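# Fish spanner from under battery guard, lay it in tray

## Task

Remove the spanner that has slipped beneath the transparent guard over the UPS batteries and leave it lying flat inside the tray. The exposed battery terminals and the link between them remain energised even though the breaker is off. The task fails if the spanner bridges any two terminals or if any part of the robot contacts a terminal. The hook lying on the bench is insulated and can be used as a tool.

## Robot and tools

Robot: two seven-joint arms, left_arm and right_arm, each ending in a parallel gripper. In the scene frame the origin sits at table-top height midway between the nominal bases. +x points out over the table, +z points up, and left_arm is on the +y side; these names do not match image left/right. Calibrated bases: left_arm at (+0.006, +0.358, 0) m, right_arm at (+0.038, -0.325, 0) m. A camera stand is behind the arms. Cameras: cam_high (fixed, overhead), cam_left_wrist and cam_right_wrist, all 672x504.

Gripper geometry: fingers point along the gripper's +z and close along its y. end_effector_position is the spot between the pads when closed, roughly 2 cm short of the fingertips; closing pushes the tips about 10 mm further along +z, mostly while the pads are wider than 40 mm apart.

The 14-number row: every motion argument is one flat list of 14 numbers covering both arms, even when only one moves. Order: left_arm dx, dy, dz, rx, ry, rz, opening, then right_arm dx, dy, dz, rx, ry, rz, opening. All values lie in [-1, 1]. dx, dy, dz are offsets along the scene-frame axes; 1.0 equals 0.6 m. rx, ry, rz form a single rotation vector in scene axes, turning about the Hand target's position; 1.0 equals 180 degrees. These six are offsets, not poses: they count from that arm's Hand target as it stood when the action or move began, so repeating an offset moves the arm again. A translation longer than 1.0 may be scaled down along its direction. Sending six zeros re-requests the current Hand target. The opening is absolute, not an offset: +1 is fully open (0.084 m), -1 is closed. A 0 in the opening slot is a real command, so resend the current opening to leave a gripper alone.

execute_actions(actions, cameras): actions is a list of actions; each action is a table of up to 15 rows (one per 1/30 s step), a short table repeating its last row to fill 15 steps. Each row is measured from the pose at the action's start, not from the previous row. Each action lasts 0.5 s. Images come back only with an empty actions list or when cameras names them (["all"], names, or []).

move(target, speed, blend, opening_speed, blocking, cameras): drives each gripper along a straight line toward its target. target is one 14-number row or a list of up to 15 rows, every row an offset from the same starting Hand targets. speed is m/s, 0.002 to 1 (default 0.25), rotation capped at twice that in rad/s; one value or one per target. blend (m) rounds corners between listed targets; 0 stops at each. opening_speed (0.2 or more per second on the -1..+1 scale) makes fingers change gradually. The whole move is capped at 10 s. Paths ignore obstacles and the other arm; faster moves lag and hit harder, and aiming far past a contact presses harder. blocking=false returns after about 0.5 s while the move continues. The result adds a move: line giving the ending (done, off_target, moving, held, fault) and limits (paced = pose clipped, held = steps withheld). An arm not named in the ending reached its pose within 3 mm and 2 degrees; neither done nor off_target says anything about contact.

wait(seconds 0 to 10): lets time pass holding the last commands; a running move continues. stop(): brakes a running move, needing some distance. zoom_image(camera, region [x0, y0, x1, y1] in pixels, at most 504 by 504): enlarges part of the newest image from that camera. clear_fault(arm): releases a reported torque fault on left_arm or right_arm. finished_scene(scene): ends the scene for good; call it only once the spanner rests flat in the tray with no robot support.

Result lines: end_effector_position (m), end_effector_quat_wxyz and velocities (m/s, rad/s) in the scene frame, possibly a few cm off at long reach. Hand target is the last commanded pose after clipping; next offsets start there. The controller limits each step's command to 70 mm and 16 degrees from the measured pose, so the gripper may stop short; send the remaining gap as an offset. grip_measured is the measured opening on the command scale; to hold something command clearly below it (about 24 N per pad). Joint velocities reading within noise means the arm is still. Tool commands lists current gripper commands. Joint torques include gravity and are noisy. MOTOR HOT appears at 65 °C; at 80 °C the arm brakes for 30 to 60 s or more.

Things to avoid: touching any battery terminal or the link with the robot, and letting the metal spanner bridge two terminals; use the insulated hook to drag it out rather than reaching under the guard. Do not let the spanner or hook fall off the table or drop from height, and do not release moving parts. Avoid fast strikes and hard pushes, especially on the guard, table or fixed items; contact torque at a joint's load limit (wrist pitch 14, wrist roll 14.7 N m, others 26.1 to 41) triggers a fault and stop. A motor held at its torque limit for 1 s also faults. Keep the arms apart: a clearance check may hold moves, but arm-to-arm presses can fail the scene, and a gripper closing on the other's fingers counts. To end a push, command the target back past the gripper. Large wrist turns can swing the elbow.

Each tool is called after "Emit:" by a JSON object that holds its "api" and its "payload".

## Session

Emit:
{"api": "execute_actions", "payload": {"actions": []}}

Emit:
{"api": "zoom_image", "payload": {"camera": "cam_high", "region": [150, 120, 500, 400]}}

Scene clock: 0.00 s.
left_arm: end_effector_position=(+0.4953, +0.2172, +0.1259) grip_measured=+1.00 end_effector_quat_wxyz=(-0.138, +0.689, +0.698, +0.135) | right_arm: end_effector_position=(+0.1822, -0.5129, +0.2105) grip_measured=+1.00 end_effector_quat_wxyz=(-0.534, +0.177, +0.777, +0.282)
Joint positions: left_arm=[-0.435 0.36 0.005 1.277 0.389 1.121 -2.214 0.084] | right_arm=[-1.182 0.378 0.411 1.187 -0.145 2.142 2.921 0.084]
Joint velocities: within noise
Joint torques (N m): no reading
Hand target: left_arm +0.4953, +0.2172, +0.1259; -0.138, +0.689, +0.698, +0.135 | right_arm +0.1822, -0.5129, +0.2105; -0.534, +0.177, +0.777, +0.282
Tool commands: left_gripper/opening=+1.0 right_gripper/opening=+1.0
camera_calibration:
cam_left_wrist: T_world_to_cam=[[0.999994, -0.00207569, 0.00275075, -0.467032], [-0.00088849, -0.92655, -0.376171, 0.314077], [0.00332952, 0.376166, -0.926546, 0.164446], [0, 0, 0, 1]] pos_world=[0.466761, 0.22818, 0.271798]
cam_right_wrist: T_world_to_cam=[[0.568667, 0.787568, 0.237391, 0.288098], [0.347628, 0.0314579, -0.937105, 0.21949], [-0.745502, 0.615424, -0.255892, 0.633627], [0, 0, 0, 1]] pos_world=[0.232237, -0.623751, 0.299433]

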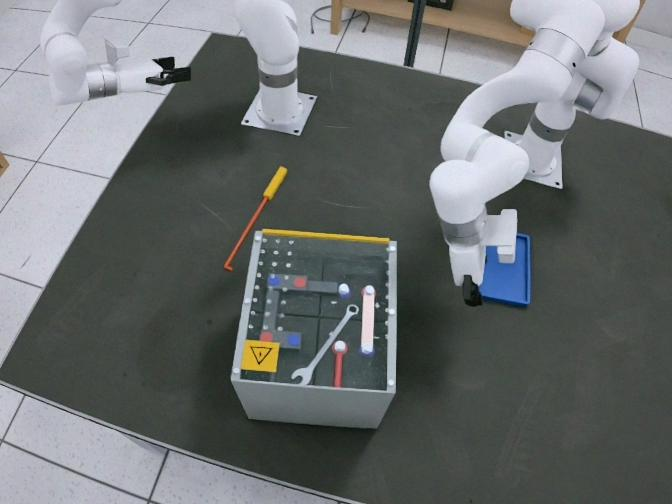

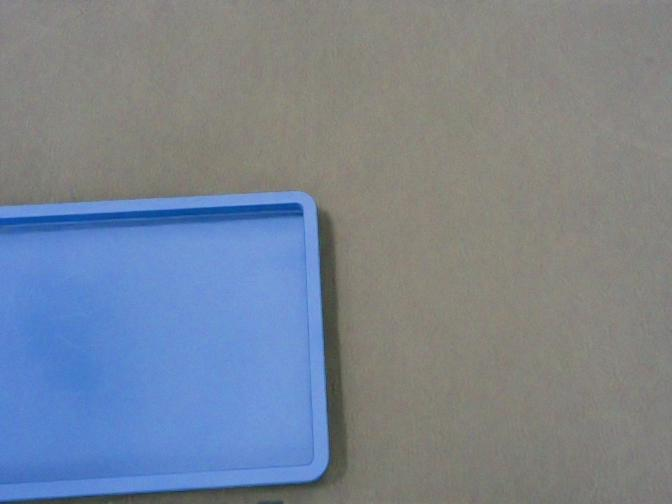

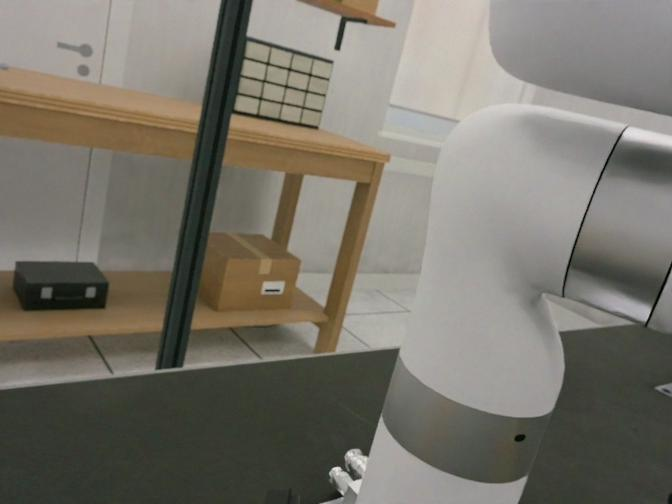

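Scaled by 1.440 from the camera's 672x504 image, which has a finer 960x720 frame.

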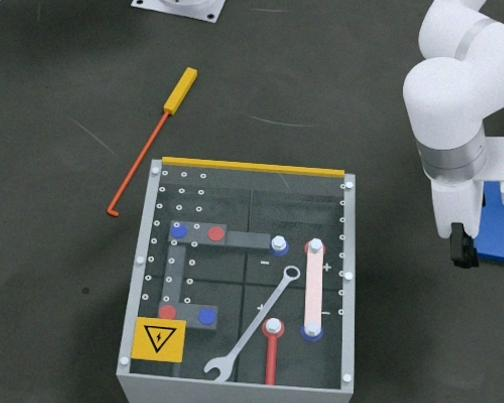

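Emit:
{"api": "move", "payload": {"target": [[-0.24,-0.11,0.29,0.016,-0.018,-0.27,1,-0.05,-0.395,0.02,0,0,0,0],[-0.4,-0.53,0.25,0.032,-0.0364,-0.5397,0.2,-0.05,-0.395,0.02,0,0,0,0],[-0.445,-0.775,0.02,0.032,-0.0364,-0.5397,0.2,-0.05,-0.395,0.02,0,0,0,0]], "speed": 0.4, "blend": [0.05,0.04,0], "cameras": ["cam_left_wrist","cam_high"]}}

Scene clock: 22.77 s.
left_arm: end_effector_position=(+0.2333, -0.1769, +0.1971) grip_measured=+0.19 end_effector_quat_wxyz=(+0.024, +0.966, -0.060, +0.252) | right_arm: end_effector_position=(+0.1522, -0.7499, +0.2225) grip_measured=-0.01 end_effector_quat_wxyz=(-0.534, +0.177, +0.777, +0.282)
Joint positions: left_arm=[-0.923 0.285 -0.445 1.266 0.759 0.943 -1.65 0.052] | right_arm=[-1.161 1.009 0.239 2.277 -0.657 2.526 2.434 0.044]
Joint torques (N m): left_arm=[3.41 -30.9 -5.04 16.2 -2.11 -2.12 1.65] | right_arm=[4.81 -30.39 -0.92 16.3 -4.01 2.3 -1.41]
Hand target: left_arm +0.2333, -0.1770, +0.1972; +0.024, +0.966, -0.060, +0.252 (not the last commanded pose) | right_arm +0.1522, -0.7499, +0.2225; -0.534, +0.177, +0.777, +0.282
Off the commanded pose: left_arm 0.092 m, 1 deg | right_arm 0.000 m, 0 deg.
led back after a hold (left arm): the arm was led back toward your command in small steps, so it may still be short of it.
move: held (left_arm; a check stopped the path); blend cut to 0 m at target 2; limits=paced,held
pose unreachable (left arm): on one or more control steps of this call, first in action 0 (counted from 0), this arm could not follow its commanded pose, so it was not sent that pose on those steps. It may still have moved: this result reports where it is.
cause: moving toward the commanded pose would bring a part of the arm too close to another arm (a part of this arm just beyond joint 7 (wrist roll) and a part of the right arm just beyond its joint 2 (shoulder), 44 mm apart when this arm was first held).
camera_calibration:
cam_left_wrist: T_world_to_cam=[[-0.142047, -0.989694, 0.0181268, -0.117392], [-0.865838, 0.115354, -0.486845, 0.383401], [0.479737, -0.0848497, -0.8733, 0.176369], [0, 0, 0, 1]] pos_world=[0.230677, -0.145444, 0.342808]
Images, in order (width x height): cam_high 672x504, cam_left_wrist 672x504.

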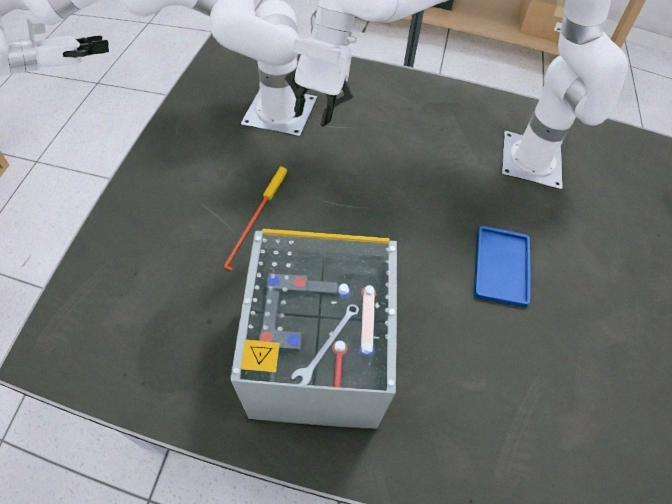

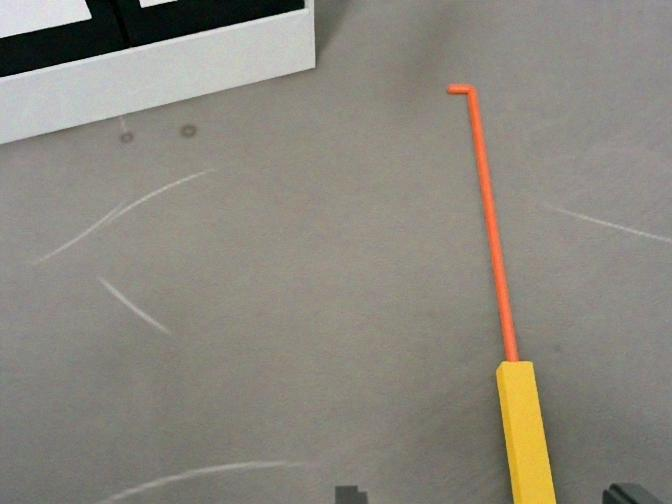

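Emit:
{"api": "move", "payload": {"target": [[0.161,-0.038,-0.062,0.006,0.05,0.0055,0.2,0,0,0,0,0,0,0],[0.111,-0.129,-0.162,0.006,0.05,0.0055,0.2,0,0,0,0,0,0,0],[0.1062,-0.1292,-0.287,0.006,0.05,0.0055,0.2,0,0,0,0,0,0,0]], "speed": [0.25,0.2,0.1], "blend": [0.03,0.005,0], "cameras": ["cam_left_wrist"]}}

Scene clock: 35.23 s.
left_arm: end_effector_position=(+0.2970, -0.2545, +0.0251) grip_measured=+0.19 end_effector_quat_wxyz=(+0.017, +0.983, -0.052, +0.175) | right_arm: end_effector_position=(+0.1522, -0.7499, +0.2225) grip_measured=-0.01 end_effector_quat_wxyz=(-0.534, +0.177, +0.777, +0.282)
Joint positions: left_arm=[-0.97 0.873 -0.329 1.713 0.783 0.828 -1.585 0.052] | right_arm=[-1.161 1.009 0.239 2.277 -0.657 2.526 2.434 0.044]
Joint torques (N m): left_arm=[-3.44 -32.51 -2.39 19.73 2.78 -2.2 -1.55] | right_arm=[4.57 -30.4 -0.94 16.36 -3.89 2.27 -1.38]
Hand target: left_arm +0.2970, -0.2545, +0.0250; +0.017, +0.983, -0.052, +0.175 | right_arm +0.1522, -0.7499, +0.2225; -0.534, +0.177, +0.777, +0.282
Off the commanded pose: left_arm 0.000 m, 0 deg | right_arm 0.000 m, 0 deg.
move: done
camera_calibration:
cam_left_wrist: T_world_to_cam=[[-0.122031, -0.992313, 0.0205851, -0.1886], [-0.933109, 0.107633, -0.343109, 0.378137], [0.338256, -0.0610781, -0.93907, 0.0386675], [0, 0, 0, 1]] pos_world=[0.316748, -0.225488, 0.169936]
Images, in order (width x height): cam_left_wrist 672x504.

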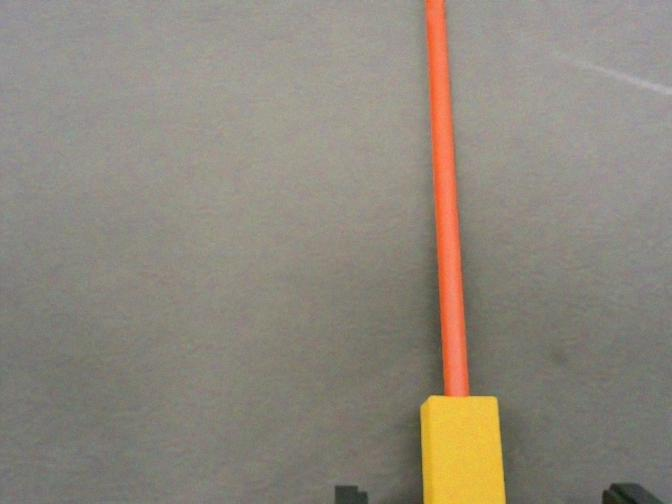

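Emit:
{"api": "move", "payload": {"target": [0,0.003,0,0,0,0,-0.9,0,0,0,0,0,0,0], "speed": 0.1, "opening_speed": 1.5}}

Emit:
{"api": "move", "payload": {"target": [[0.005,0.055,0.425,0,0,0,-0.9,0,0,0,0,0,0,0],[-0.045,0.322,0.425,-0.5017,-0.02,0.0898,-0.9,0,0,0,0,0,0,0],[-0.0317,0.333,0.3283,-0.5017,-0.02,0.0898,-0.9,0,0,0,0,0,0,0]], "speed": [0.25,0.35,0.2], "blend": [0.03,0.02,0], "cameras": ["cam_left_wrist","cam_high"]}}

Emit:
{"api": "zoom_image", "payload": {"camera": "cam_high", "region": [280, 220, 410, 350]}}

Scene clock: 46.27 s.
left_arm: end_effector_position=(+0.2970, -0.2527, +0.0250) grip_measured=-0.64 end_effector_quat_wxyz=(+0.017, +0.983, -0.052, +0.175) | right_arm: end_effector_position=(+0.1522, -0.7499, +0.2225) grip_measured=-0.01 end_effector_quat_wxyz=(-0.534, +0.177, +0.777, +0.282)
Joint positions: left_arm=[-0.968 0.867 -0.329 1.703 0.784 0.824 -1.587 0.016] | right_arm=[-1.161 1.009 0.239 2.277 -0.657 2.526 2.434 0.044]
Joint torques (N m): left_arm=[3.6 -42.13 -2.26 14.71 2.76 -2.16 -1.66] | right_arm=[4.61 -30.41 -0.93 16.34 -3.94 2.33 -1.36]
Hand target: left_arm +0.2970, -0.2527, +0.0250; +0.017, +0.983, -0.052, +0.175 | right_arm +0.1522, -0.7499, +0.2225; -0.534, +0.177, +0.777, +0.282
Off the commanded pose: left_arm 0.000 m, 0 deg | right_arm 0.000 m, 0 deg.
move: done

Scene clock: 50.67 s.
left_arm: end_effector_position=(+0.2780, -0.0529, +0.2220) grip_measured=-0.64 end_effector_quat_wxyz=(+0.683, +0.674, +0.212, +0.188) | right_arm: end_effector_position=(+0.1522, -0.7499, +0.2225) grip_measured=-0.01 end_effector_quat_wxyz=(-0.534, +0.177, +0.777, +0.282)
Joint positions: left_arm=[-0.632 0.564 -0.366 0.442 0.059 -1.654 -1.409 0.016] | right_arm=[-1.161 1.009 0.239 2.277 -0.657 2.526 2.434 0.044]
Joint torques (N m): left_arm=[-3.1 -15.75 -0.33 8.15 3.25 -2.53 1.65] | right_arm=[4.47 -30.3 -0.96 16.27 -3.87 2.25 -1.4]
Hand target: left_arm +0.2780, -0.0529, +0.2220; +0.683, +0.673, +0.212, +0.188 | right_arm +0.1522, -0.7499, +0.2225; -0.534, +0.177, +0.777, +0.282
Off the commanded pose: left_arm 0.000 m, 0 deg | right_arm 0.000 m, 0 deg.
move: done
camera_calibration:
cam_left_wrist: T_world_to_cam=[[0.0127685, 0.023448, 0.999644, -0.196123], [-0.841654, -0.53951, 0.0234054, 0.265259], [0.539866, -0.841653, 0.0128464, -0.0663016], [0, 0, 0, 1]] pos_world=[0.261554, 0.0919053, 0.190696]
Images, in order (width x height): cam_high 672x504, cam_left_wrist 672x504.

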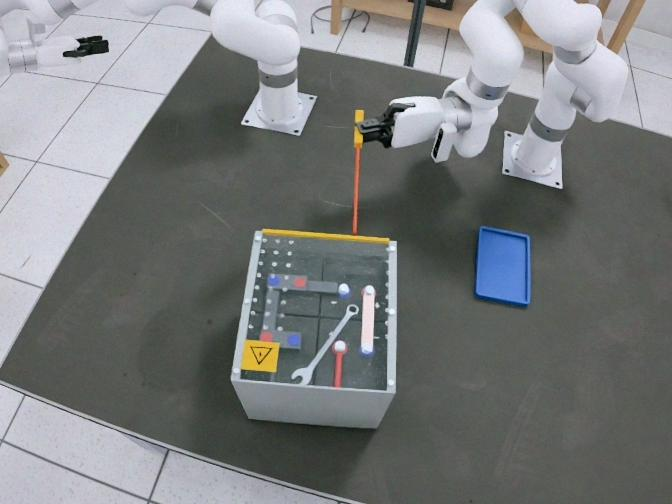

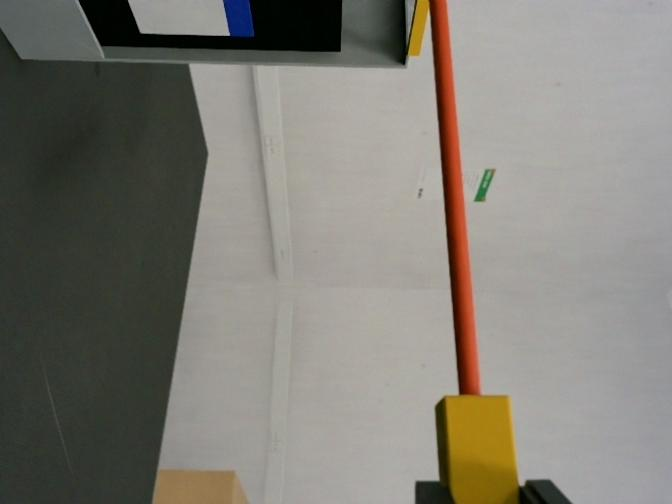

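Scaled by 3.877 from the camera's 672x504 image, which has a finer 960x720 frame.

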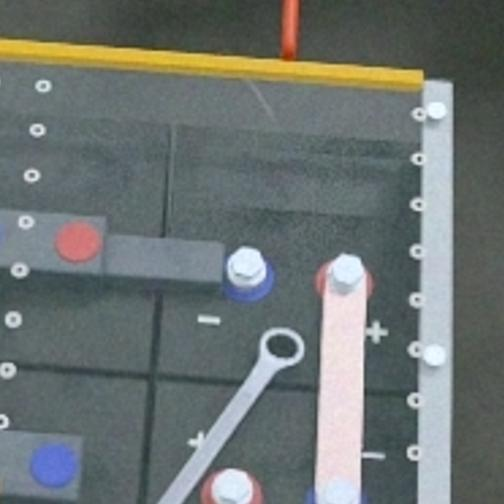

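Emit:
{"api": "move", "payload": {"target": [[-0.003,0.0122,0,0.0022,-0.0098,0,-0.9,0,0,0,0,0,0,0],[0.168,0.050,0,0.0022,-0.0098,0,-0.9,0,0,0,0,0,0,0]], "speed": 0.1, "blend": [0.002,0], "cameras": ["cam_left_wrist","cam_high"]}}

Emit:
{"api": "zoom_image", "payload": {"camera": "cam_high", "region": [310, 240, 410, 340]}}

Emit:
{"api": "zoom_image", "payload": {"camera": "cam_left_wrist", "region": [300, 0, 480, 180]}}

Scene clock: 64.33 s.
left_arm: end_effector_position=(+0.3788, -0.0229, +0.2220) grip_measured=-0.64 end_effector_quat_wxyz=(+0.684, +0.673, +0.200, +0.199) | right_arm: end_effector_position=(+0.1522, -0.7499, +0.2225) grip_measured=-0.01 end_effector_quat_wxyz=(-0.534, +0.177, +0.777, +0.282)
Joint positions: left_arm=[-0.452 0.589 -0.185 0.601 0.398 -1.527 -1.49 0.016] | right_arm=[-1.161 1.009 0.239 2.277 -0.657 2.526 2.434 0.044]
Joint torques (N m): left_arm=[3.59 -18.61 0.34 9.84 2.87 0.09 -1.42] | right_arm=[4.37 -30.42 -0.9 16.24 -3.68 2.23 -1.4]
Hand target: left_arm +0.3788, -0.0229, +0.2220; +0.684, +0.673, +0.200, +0.199 | right_arm +0.1522, -0.7499, +0.2225; -0.534, +0.177, +0.777, +0.282
Off the commanded pose: left_arm 0.000 m, 0 deg | right_arm 0.000 m, 0 deg.
move: done
camera_calibration:
cam_left_wrist: T_world_to_cam=[[-0.0180229, 0.0166275, 0.999699, -0.18656], [-0.84194, -0.539536, -0.00620493, 0.372931], [0.53927, -0.841798, 0.0237233, -0.0975673], [0, 0, 0, 1]] pos_world=[0.363238, 0.12218, 0.191133]
Images, in order (width x height): cam_high 672x504, cam_left_wrist 672x504.

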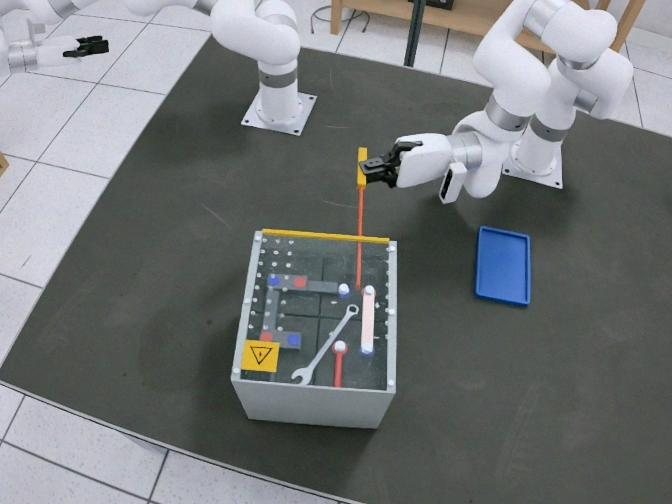

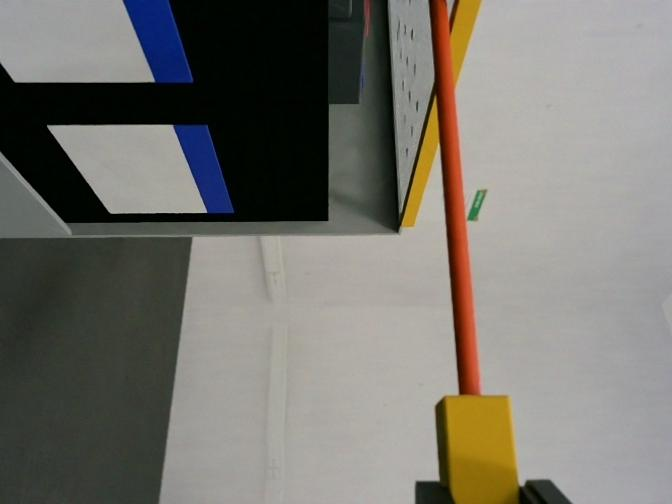

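Scaled by 5.040 from the camera's 672x504 image, which has a finer 960x720 frame.

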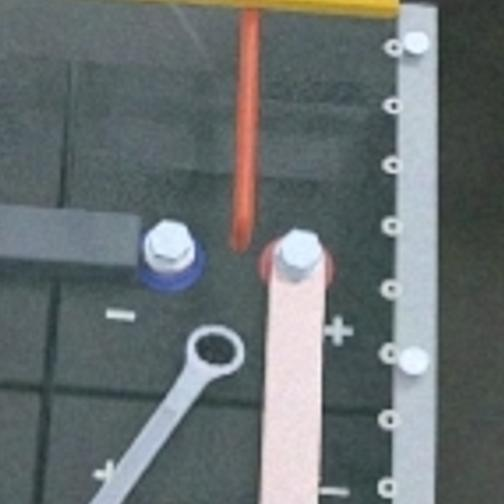

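Scaled by 2.800 from the camera's 672x504 image, which has a finer 960x720 frame.

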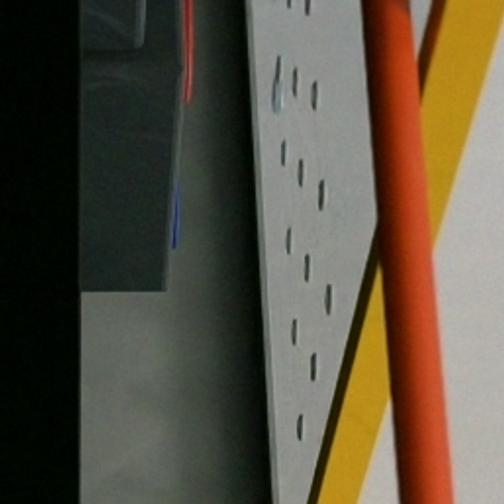

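Emit:
{"api": "move", "payload": {"target": [0.0573,0.0022,-0.005,0,0,0,-0.9,0,0,0,0,0,0,0], "speed": 0.08, "cameras": ["cam_left_wrist","cam_high"]}}

Emit:
{"api": "zoom_image", "payload": {"camera": "cam_high", "region": [320, 270, 390, 340]}}

Emit:
{"api": "zoom_image", "payload": {"camera": "cam_left_wrist", "region": [300, 0, 480, 180]}}

Scene clock: 68.90 s.
left_arm: end_effector_position=(+0.4131, -0.0216, +0.2190) grip_measured=-0.64 end_effector_quat_wxyz=(+0.684, +0.673, +0.200, +0.199) | right_arm: end_effector_position=(+0.1522, -0.7499, +0.2225) grip_measured=-0.01 end_effector_quat_wxyz=(-0.534, +0.177, +0.777, +0.282)
Joint positions: left_arm=[-0.413 0.628 -0.152 0.702 0.469 -1.474 -1.532 0.016] | right_arm=[-1.161 1.009 0.239 2.277 -0.657 2.526 2.434 0.044]
Joint torques (N m): left_arm=[3.48 -20.23 0.44 10.9 2.77 0.02 -1.5] | right_arm=[4.28 -30.36 -0.9 16.32 -3.64 2.22 -1.38]
Hand target: left_arm +0.4132, -0.0216, +0.2190; +0.684, +0.673, +0.200, +0.199 | right_arm +0.1522, -0.7499, +0.2225; -0.534, +0.177, +0.777, +0.282
Off the commanded pose: left_arm 0.000 m, 0 deg | right_arm 0.000 m, 0 deg.
move: done
camera_calibration:
cam_left_wrist: T_world_to_cam=[[-0.0180229, 0.0166275, 0.999699, -0.182963], [-0.84194, -0.539536, -0.00620493, 0.402577], [0.53927, -0.841798, 0.0237233, -0.114953], [0, 0, 0, 1]] pos_world=[0.397638, 0.12348, 0.188133]
Images, in order (width x height): cam_high 672x504, cam_left_wrist 672x504.

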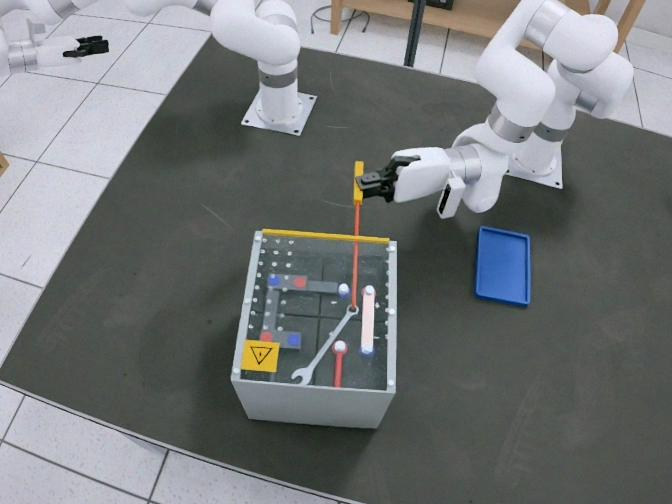

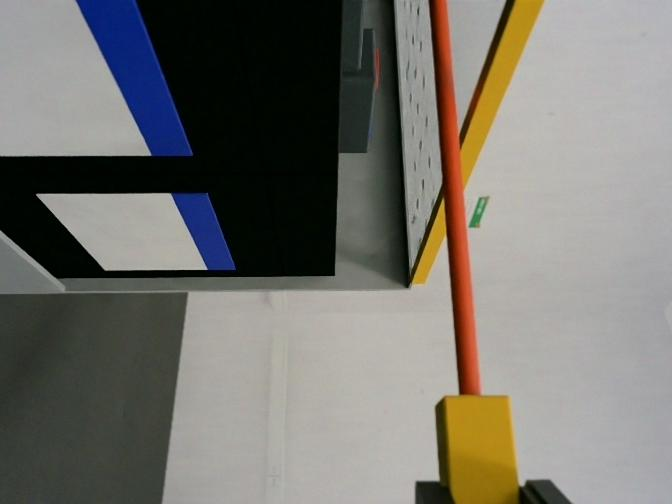

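Scaled by 7.200 from the camera's 672x504 image, which has a finer 960x720 frame.

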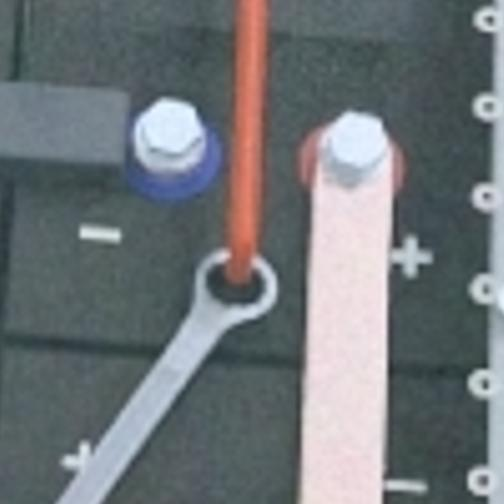

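Scaled by 2.800 from the camera's 672x504 image, which has a finer 960x720 frame.

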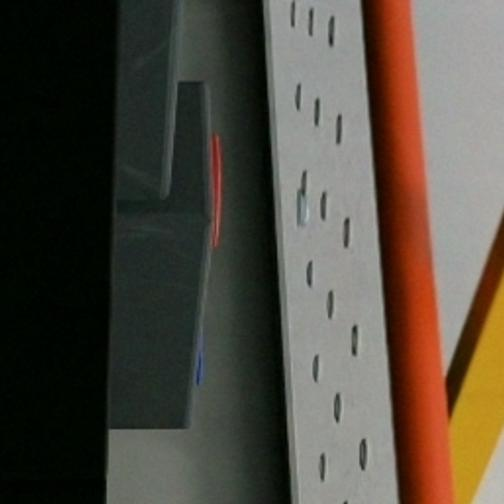

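Emit:
{"api": "move", "payload": {"target": [[0,0,-0.0183,0,0,0,-0.9,0,0,0,0,0,0,0],[-0.057,-0.005,-0.0183,0,0,0,-0.9,0,0,0,0,0,0,0],[-0.0913,-0.0118,-0.0183,0,0,0,-0.9,0,0,0,0,0,0,0]], "speed": 0.05, "blend": [0,0.003,0], "cameras": ["cam_high"]}}

Emit:
{"api": "zoom_image", "payload": {"camera": "cam_high", "region": [280, 260, 400, 380]}}

Scene clock: 80.57 s.
left_arm: end_effector_position=(+0.3585, -0.0286, +0.2080) grip_measured=-0.64 end_effector_quat_wxyz=(+0.684, +0.673, +0.200, +0.199) | right_arm: end_effector_position=(+0.1522, -0.7499, +0.2225) grip_measured=-0.01 end_effector_quat_wxyz=(-0.534, +0.177, +0.777, +0.282)
Joint positions: left_arm=[-0.49 0.636 -0.211 0.578 0.343 -1.587 -1.443 0.016] | right_arm=[-1.161 1.009 0.239 2.277 -0.657 2.526 2.434 0.044]
Joint torques (N m): left_arm=[-3.03 -28.44 -5.24 3.98 -2.51 -2.48 1.87] | right_arm=[4.55 -30.36 -0.89 16.28 -3.62 2.19 -1.24]
Hand target: left_arm +0.3584, -0.0286, +0.2080; +0.684, +0.673, +0.200, +0.199 | right_arm +0.1522, -0.7499, +0.2225; -0.534, +0.177, +0.777, +0.282
Off the commanded pose: left_arm 0.000 m, 0 deg | right_arm 0.000 m, 0 deg.
move: done
Images, in order (width x height): cam_high 672x504.

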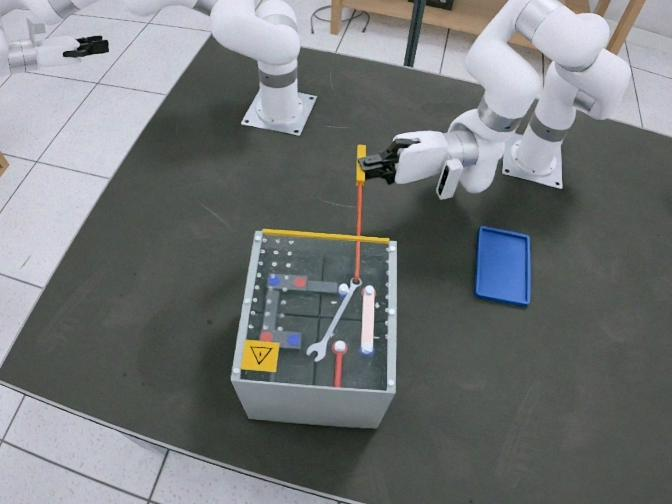

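Scaled by 4.200 from the camera's 672x504 image, which has a finer 960x720 frame.

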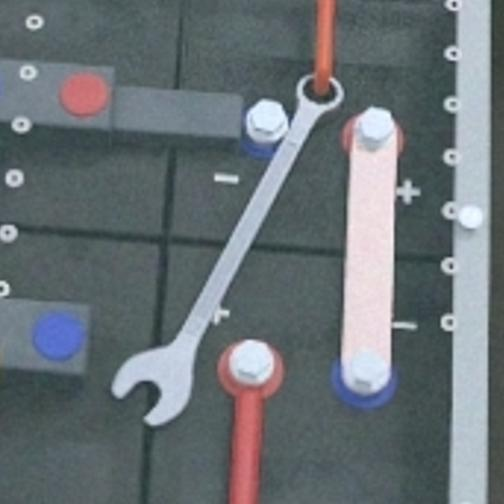

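Emit:
{"api": "move", "payload": {"target": [[-0.0708,0.0115,0,0,0,0,-0.9,0,0,0,0,0,0,0],[-0.1428,0.0048,0,0,0,0,-0.9,0,0,0,0,0,0,0]], "speed": 0.06, "blend": [0.005,0], "cameras": ["cam_high"]}}

Emit:
{"api": "zoom_image", "payload": {"camera": "cam_high", "region": [280, 220, 400, 340]}}

Scene clock: 88.37 s.
left_arm: end_effector_position=(+0.2732, -0.0259, +0.2089) grip_measured=-0.64 end_effector_quat_wxyz=(+0.675, +0.684, +0.200, +0.192) | right_arm: end_effector_position=(+0.1522, -0.7499, +0.2225) grip_measured=-0.01 end_effector_quat_wxyz=(-0.534, +0.177, +0.777, +0.282)
Joint positions: left_arm=[-0.337 0.658 -0.597 0.367 0.171 -1.691 -1.198 0.016] | right_arm=[-1.161 1.009 0.239 2.277 -0.657 2.526 2.434 0.044]
Joint torques (N m): left_arm=[3.46 -13.3 -7.49 6.12 3.28 -2.19 1.78] | right_arm=[4.18 -30.58 -0.9 16.26 -3.51 2.26 -1.32]
Hand target: left_arm +0.2727, -0.0258, +0.2080; +0.684, +0.673, +0.200, +0.199 | right_arm +0.1522, -0.7499, +0.2225; -0.534, +0.177, +0.777, +0.282
Off the commanded pose: left_arm 0.001 m, 2 deg | right_arm 0.000 m, 0 deg.
joint sent to its limit (left arm) — joint 6 (wrist pitch), lower limit. The joint targets still meet the commanded pose.
move: done
Images, in order (width x height): cam_high 672x504.

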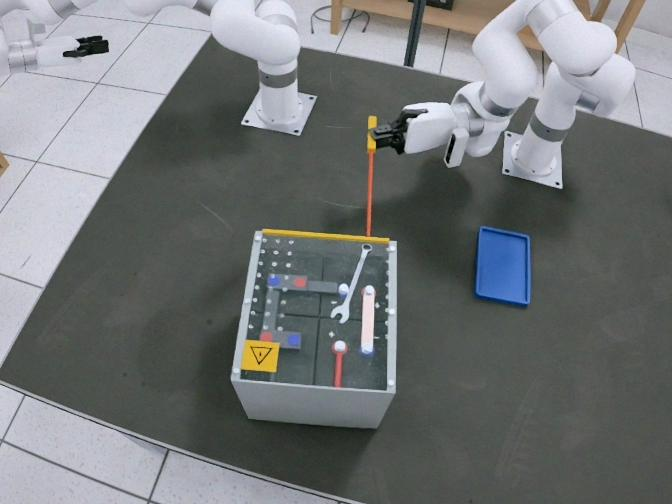

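Scaled by 4.200 from the camera's 672x504 image, which has a finer 960x720 frame.

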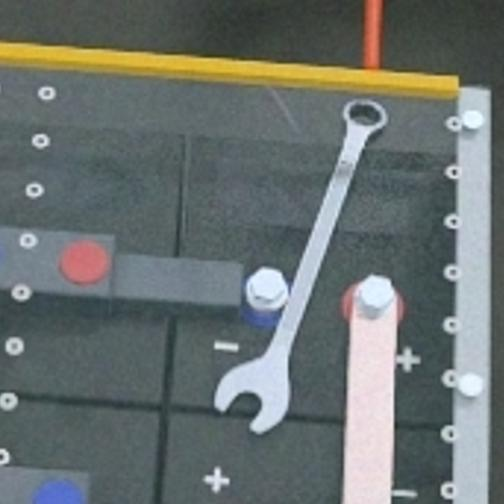

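Emit:
{"api": "move", "payload": {"target": [[0,0,0.022,0,0,0,-0.9,0,0,0,0,0,0,0],[0.0305,-0.0023,0.022,0,0,0,-0.9,0,0,0,0,0,0,0]], "speed": 0.06, "cameras": ["cam_high"]}}

Emit:
{"api": "zoom_image", "payload": {"camera": "cam_high", "region": [330, 210, 400, 280]}}

Scene clock: 101.33 s.
left_arm: end_effector_position=(+0.2910, -0.0271, +0.2213) grip_measured=-0.64 end_effector_quat_wxyz=(+0.684, +0.673, +0.200, +0.199) | right_arm: end_effector_position=(+0.1522, -0.7499, +0.2225) grip_measured=-0.01 end_effector_quat_wxyz=(-0.534, +0.177, +0.777, +0.282)
Joint positions: left_arm=[-0.216 0.673 -0.683 0.396 0.21 -1.652 -1.149 0.016] | right_arm=[-1.161 1.009 0.239 2.277 -0.657 2.526 2.434 0.044]
Joint torques (N m): left_arm=[3.69 -15.24 -3.08 6.7 3.5 0.13 -1.42] | right_arm=[4.26 -30.54 -0.93 16.31 -3.52 2.3 -1.23]
Hand target: left_arm +0.2910, -0.0271, +0.2212; +0.684, +0.673, +0.200, +0.199 | right_arm +0.1522, -0.7499, +0.2225; -0.534, +0.177, +0.777, +0.282
Off the commanded pose: left_arm 0.000 m, 0 deg | right_arm 0.000 m, 0 deg.
move: done
Images, in order (width x height): cam_high 672x504.

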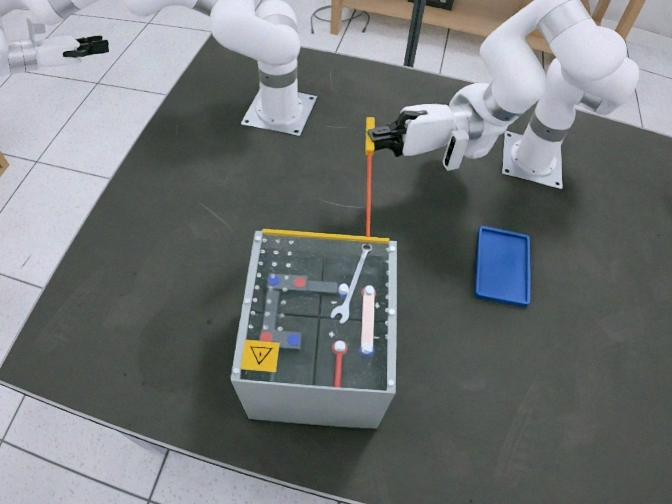

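Scaled by 7.200 from the camera's 672x504 image, which has a finer 960x720 frame.

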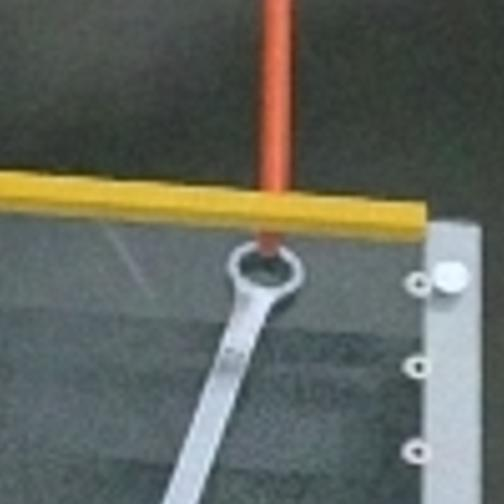

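Emit:
{"api": "move", "payload": {"target": [[0,0,-0.025,0,0,0,-0.9,0,0,0,0,0,0,0],[-0.0265,-0.0025,-0.026,0,0,0,-0.9,0,0,0,0,0,0,0]], "speed": 0.04, "cameras": ["cam_high"]}}

Emit:
{"api": "zoom_image", "payload": {"camera": "cam_high", "region": [290, 210, 410, 330]}}

Scene clock: 114.77 s.
left_arm: end_effector_position=(+0.2754, -0.0286, +0.2061) grip_measured=-0.64 end_effector_quat_wxyz=(+0.683, +0.675, +0.200, +0.198) | right_arm: end_effector_position=(+0.1522, -0.7499, +0.2225) grip_measured=-0.01 end_effector_quat_wxyz=(-0.534, +0.177, +0.777, +0.282)
Joint positions: left_arm=[-0.113 0.85 -0.833 0.388 0.228 -1.691 -0.945 0.016] | right_arm=[-1.161 1.009 0.239 2.277 -0.657 2.526 2.434 0.044]
Joint torques (N m): left_arm=[3.29 -12.48 -10.39 4.89 3.72 -2.26 1.81] | right_arm=[4.22 -30.56 -0.98 16.27 -3.41 2.22 -1.32]
Hand target: left_arm +0.2751, -0.0286, +0.2056; +0.684, +0.673, +0.200, +0.199 | right_arm +0.1522, -0.7499, +0.2225; -0.534, +0.177, +0.777, +0.282
Off the commanded pose: left_arm 0.001 m, 0 deg | right_arm 0.000 m, 0 deg.
joint sent to its limit (left arm) — joint 6 (wrist pitch), lower limit. The joint targets still meet the commanded pose.
move: done
Images, in order (width x height): cam_high 672x504.

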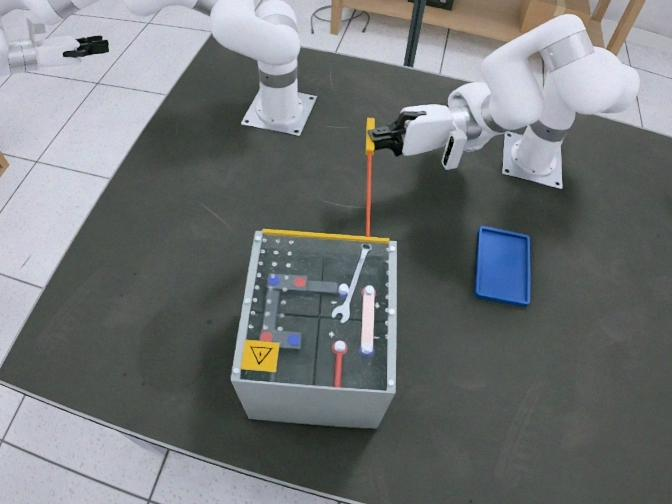

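Scaled by 4.200 from the camera's 672x504 image, which has a finer 960x720 frame.

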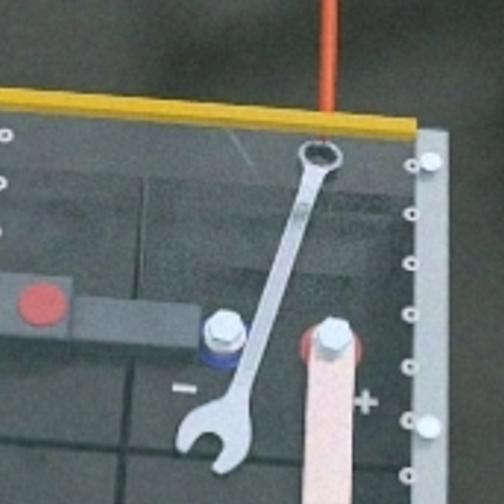

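Emit:
{"api": "move", "payload": {"target": [[0,0,0.022,0,0,0,-0.9,0,0,0,0,0,0,0],[0.0235,0.0025,0.022,0,0,0,-0.9,0,0,0,0,0,0,0],[0.0235,0.0025,-0.006,0,0,0,-0.9,0,0,0,0,0,0,0]], "speed": 0.05, "cameras": ["cam_high","cam_left_wrist"]}}

Emit:
{"api": "zoom_image", "payload": {"camera": "cam_high", "region": [330, 210, 400, 280]}}

Scene clock: 124.50 s.
left_arm: end_effector_position=(+0.2892, -0.0271, +0.2020) grip_measured=-0.64 end_effector_quat_wxyz=(+0.684, +0.673, +0.200, +0.199) | right_arm: end_effector_position=(+0.1522, -0.7499, +0.2225) grip_measured=-0.01 end_effector_quat_wxyz=(-0.534, +0.177, +0.777, +0.282)
Joint positions: left_arm=[-0.09 0.86 -0.806 0.414 0.273 -1.665 -0.951 0.016] | right_arm=[-1.161 1.009 0.239 2.277 -0.657 2.526 2.434 0.044]
Joint torques (N m): left_arm=[-2.77 -13.14 -4.75 5.22 3.33 -2.4 1.72] | right_arm=[4.22 -30.73 -0.79 16.26 -3.29 2.22 -1.3]
Hand target: left_arm +0.2892, -0.0271, +0.2020; +0.684, +0.673, +0.200, +0.199 | right_arm +0.1522, -0.7499, +0.2225; -0.534, +0.177, +0.777, +0.282
Off the commanded pose: left_arm 0.000 m, 0 deg | right_arm 0.000 m, 0 deg.
move: done
camera_calibration:
cam_left_wrist: T_world_to_cam=[[-0.0179689, 0.0165449, 0.999702, -0.168213], [-0.841986, -0.539464, -0.00620607, 0.295138], [0.539201, -0.841846, 0.0236241, -0.0524088], [0, 0, 0, 1]] pos_world=[0.273738, 0.11788, 0.171233]
Images, in order (width x height): cam_high 672x504, cam_left_wrist 672x504.

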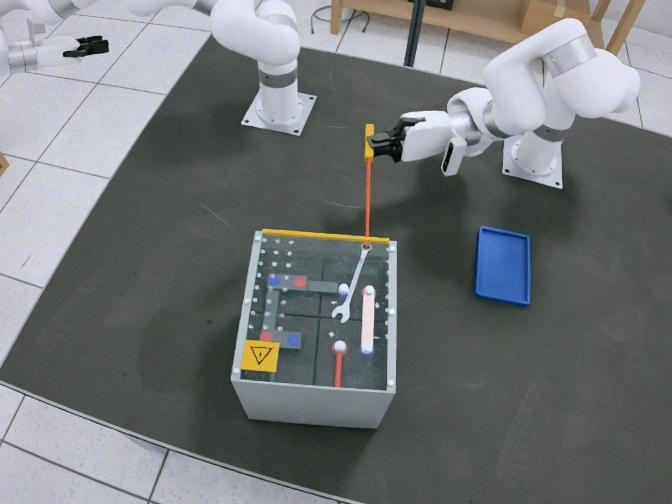

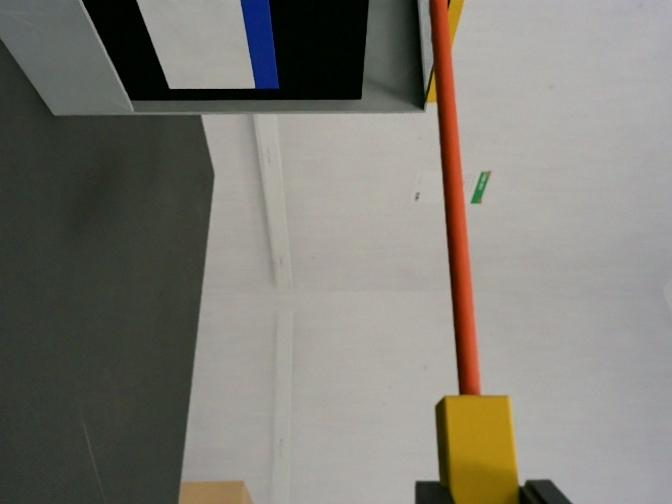

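Scaled by 7.200 from the camera's 672x504 image, which has a finer 960x720 frame.

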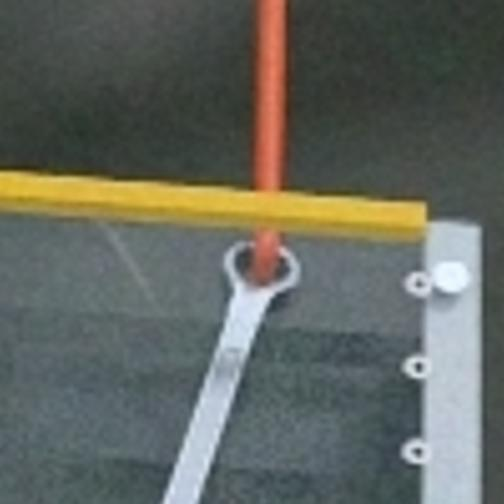

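Emit:
{"api": "move", "payload": {"target": [-0.028,-0.004,-0.001,0,0,0,-0.9,0,0,0,0,0,0,0], "speed": 0.03, "cameras": ["cam_high"]}}

Emit:
{"api": "zoom_image", "payload": {"camera": "cam_high", "region": [290, 210, 410, 330]}}

Scene clock: 128.07 s.
left_arm: end_effector_position=(+0.2726, -0.0295, +0.2016) grip_measured=-0.64 end_effector_quat_wxyz=(+0.683, +0.673, +0.200, +0.199) | right_arm: end_effector_position=(+0.1522, -0.7499, +0.2225) grip_measured=-0.01 end_effector_quat_wxyz=(-0.534, +0.177, +0.777, +0.282)
Joint positions: left_arm=[-0.046 0.954 -0.91 0.39 0.253 -1.691 -0.823 0.016] | right_arm=[-1.161 1.009 0.239 2.277 -0.657 2.526 2.434 0.044]
Joint torques (N m): left_arm=[3.7 -12.35 -11.87 -0.76 3.92 -2.14 1.85] | right_arm=[4.1 -30.69 -0.94 16.29 -3.17 2.18 -1.33]
Hand target: left_arm +0.2724, -0.0295, +0.2014; +0.684, +0.673, +0.200, +0.199 | right_arm +0.1522, -0.7499, +0.2225; -0.534, +0.177, +0.777, +0.282
Off the commanded pose: left_arm 0.000 m, 0 deg | right_arm 0.000 m, 0 deg.
joint sent to its limit (left arm) — joint 6 (wrist pitch), lower limit. The joint targets still meet the commanded pose.
move: done
Images, in order (width x height): cam_high 672x504.

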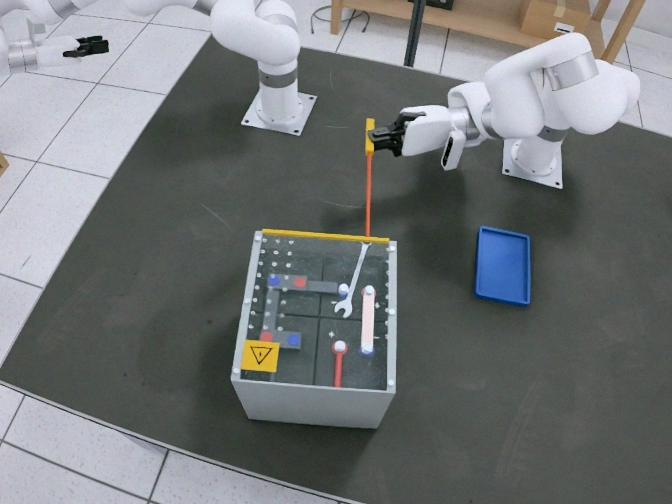

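Scaled by 4.200 from the camera's 672x504 image, which has a finer 960x720 frame.

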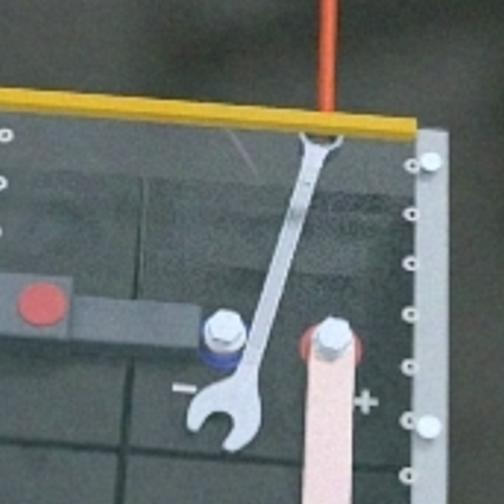

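Emit:
{"api": "move", "payload": {"target": [[0.005,0.001,0,0,0,0,-0.9,0,0,0,0,0,0,0],[0.005,0.001,0.045,0,0,0,-0.9,0,0,0,0,0,0,0],[-0.035,-0.01,0.13,0,0,0,-0.9,0,0,0,0,0,0,0],[0.046,-0.3175,0.131,0.5011,0.0275,-0.0818,-0.9,0,0,0,0,0,0,0],[0.041,-0.372,-0.26,0.5011,0.0275,-0.0818,-0.9,0,0,0,0,0,0,0],[0.041,-0.372,-0.2933,0.5011,0.0275,-0.0818,-0.9,0,0,0,0,0,0,0]], "speed": [0.04,0.05,0.15,0.35,0.3,0.06], "blend": [0,0.003,0.02,0.03,0.01,0], "cameras": ["cam_high"]}}

Emit:
{"api": "zoom_image", "payload": {"camera": "cam_high", "region": [290, 210, 410, 330]}}

Scene clock: 143.13 s.
left_arm: end_effector_position=(+0.2914, -0.2342, +0.0833) grip_measured=-0.64 end_effector_quat_wxyz=(+0.034, +0.981, -0.054, +0.183) | right_arm: end_effector_position=(+0.1522, -0.7499, +0.2225) grip_measured=-0.01 end_effector_quat_wxyz=(-0.534, +0.177, +0.777, +0.282)
Joint positions: left_arm=[1.201 -0.931 -2.189 1.532 -0.587 0.744 -0.786 0.016] | right_arm=[-1.161 1.009 0.239 2.277 -0.657 2.526 2.434 0.044]
Joint torques (N m): left_arm=[-3.5 36.8 15.51 11.38 2.81 -2.66 1.67] | right_arm=[4.04 -30.81 -0.96 16.33 -3.09 2.16 -1.29]
Hand target: left_arm +0.2914, -0.2342, +0.0833; +0.034, +0.981, -0.054, +0.183 (not the last commanded pose) | right_arm +0.1522, -0.7499, +0.2225; -0.534, +0.177, +0.777, +0.282
Off the commanded pose: left_arm 0.061 m, 2 deg | right_arm 0.000 m, 0 deg.
move: held (left_arm; a check stopped the path); path passed 5 of 6 targets; limits=paced,held
pose unreachable (left arm): on one or more control steps of this call, first in action 0 (counted from 0), this arm could not follow its commanded pose, so it was not sent that pose on those steps. It may still have moved: this result reports where it is.
cause: moving toward the commanded pose would bring a part of the arm too close to another arm (a part of this arm just beyond joint 5 (forearm roll) and a part of the right arm just beyond its joint 2 (shoulder), 18 mm apart when this arm was first held).
Images, in order (width x height): cam_high 672x504.

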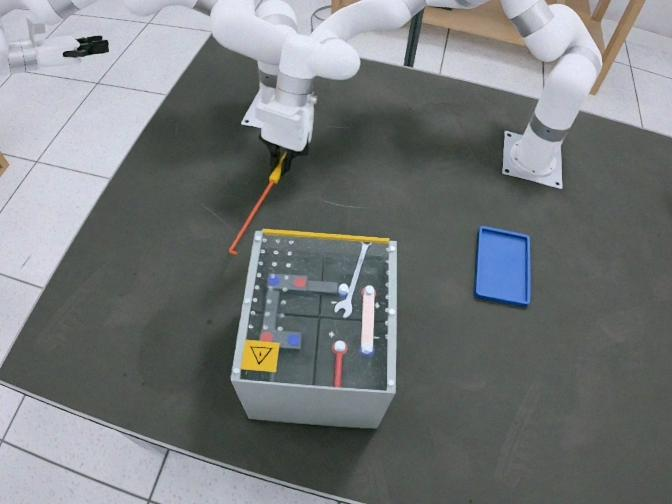

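Scaled by 4.200 from the camera's 672x504 image, which has a finer 960x720 frame.

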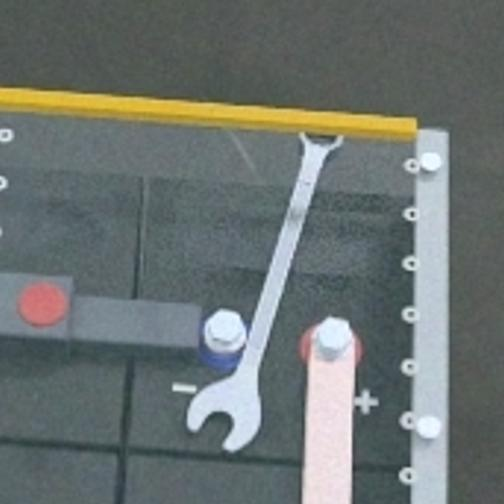

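Emit:
{"api": "move", "payload": {"target": [[-0.042,0.26,0.03,0.0107,0.0047,0.003,-0.9,0,0,0,0,0,0,0],[-0.042,0.26,-0.08,0.0107,0.0047,0.003,-0.9,0,0,0,0,0,0,0],[-0.042,0.26,-0.0963,0.0107,0.0047,0.003,-0.9,0,0,0,0,0,0,0]], "speed": [0.2,0.15,0.05], "blend": [0.01,0.005,0], "cameras": ["cam_high","cam_left_wrist"]}}

Scene clock: 150.70 s.
left_arm: end_effector_position=(+0.2662, -0.0782, +0.0256) grip_measured=-0.64 end_effector_quat_wxyz=(+0.017, +0.983, -0.052, +0.175) | right_arm: end_effector_position=(+0.1522, -0.7499, +0.2225) grip_measured=-0.01 end_effector_quat_wxyz=(-0.534, +0.177, +0.777, +0.282)
Joint positions: left_arm=[0.993 -0.697 -2.172 0.892 -0.665 0.379 -0.623 0.016] | right_arm=[-1.161 1.009 0.239 2.277 -0.657 2.526 2.434 0.044]
Joint torques (N m): left_arm=[3.35 15.6 7.33 13.9 -2.74 -2.53 1.69] | right_arm=[4 -30.84 -1.03 16.32 -3.16 2.21 -1.22]
Hand target: left_arm +0.2662, -0.0782, +0.0255; +0.017, +0.983, -0.052, +0.175 | right_arm +0.1522, -0.7499, +0.2225; -0.534, +0.177, +0.777, +0.282
Off the commanded pose: left_arm 0.000 m, 0 deg | right_arm 0.000 m, 0 deg.
move: done; blend cut to 0.0049 m at target 2
camera_calibration:
cam_left_wrist: T_world_to_cam=[[-0.12218, -0.992298, 0.0204118, -0.0174619], [-0.933057, 0.107827, -0.343189, 0.330518], [0.338345, -0.0609763, -0.939045, 0.0603258], [0, 0, 0, 1]] pos_world=[0.285848, -0.0492876, 0.170435]
Images, in order (width x height): cam_high 672x504, cam_left_wrist 672x504.

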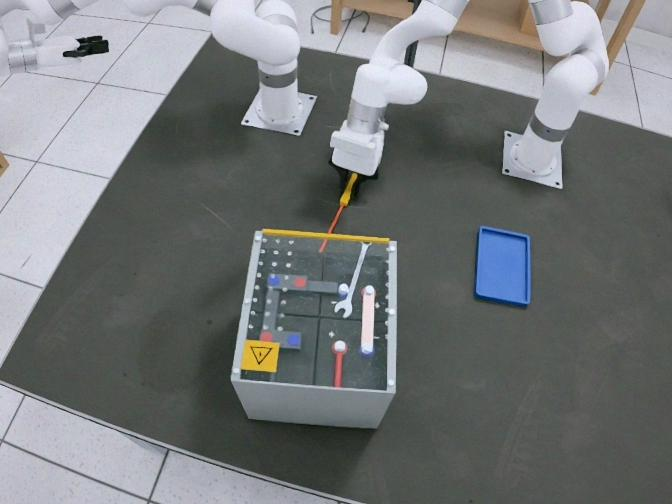

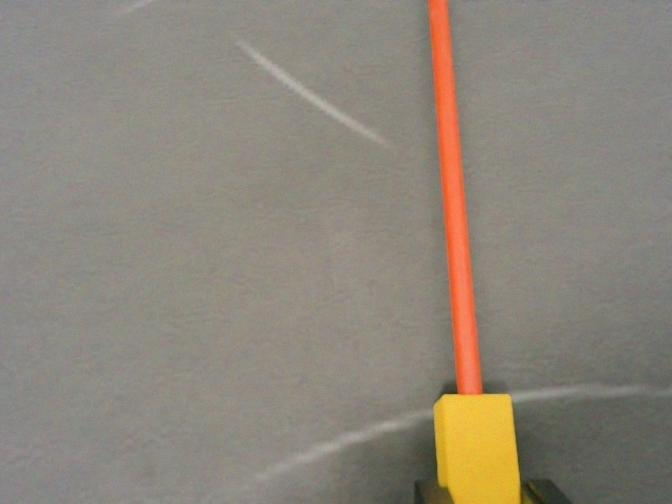

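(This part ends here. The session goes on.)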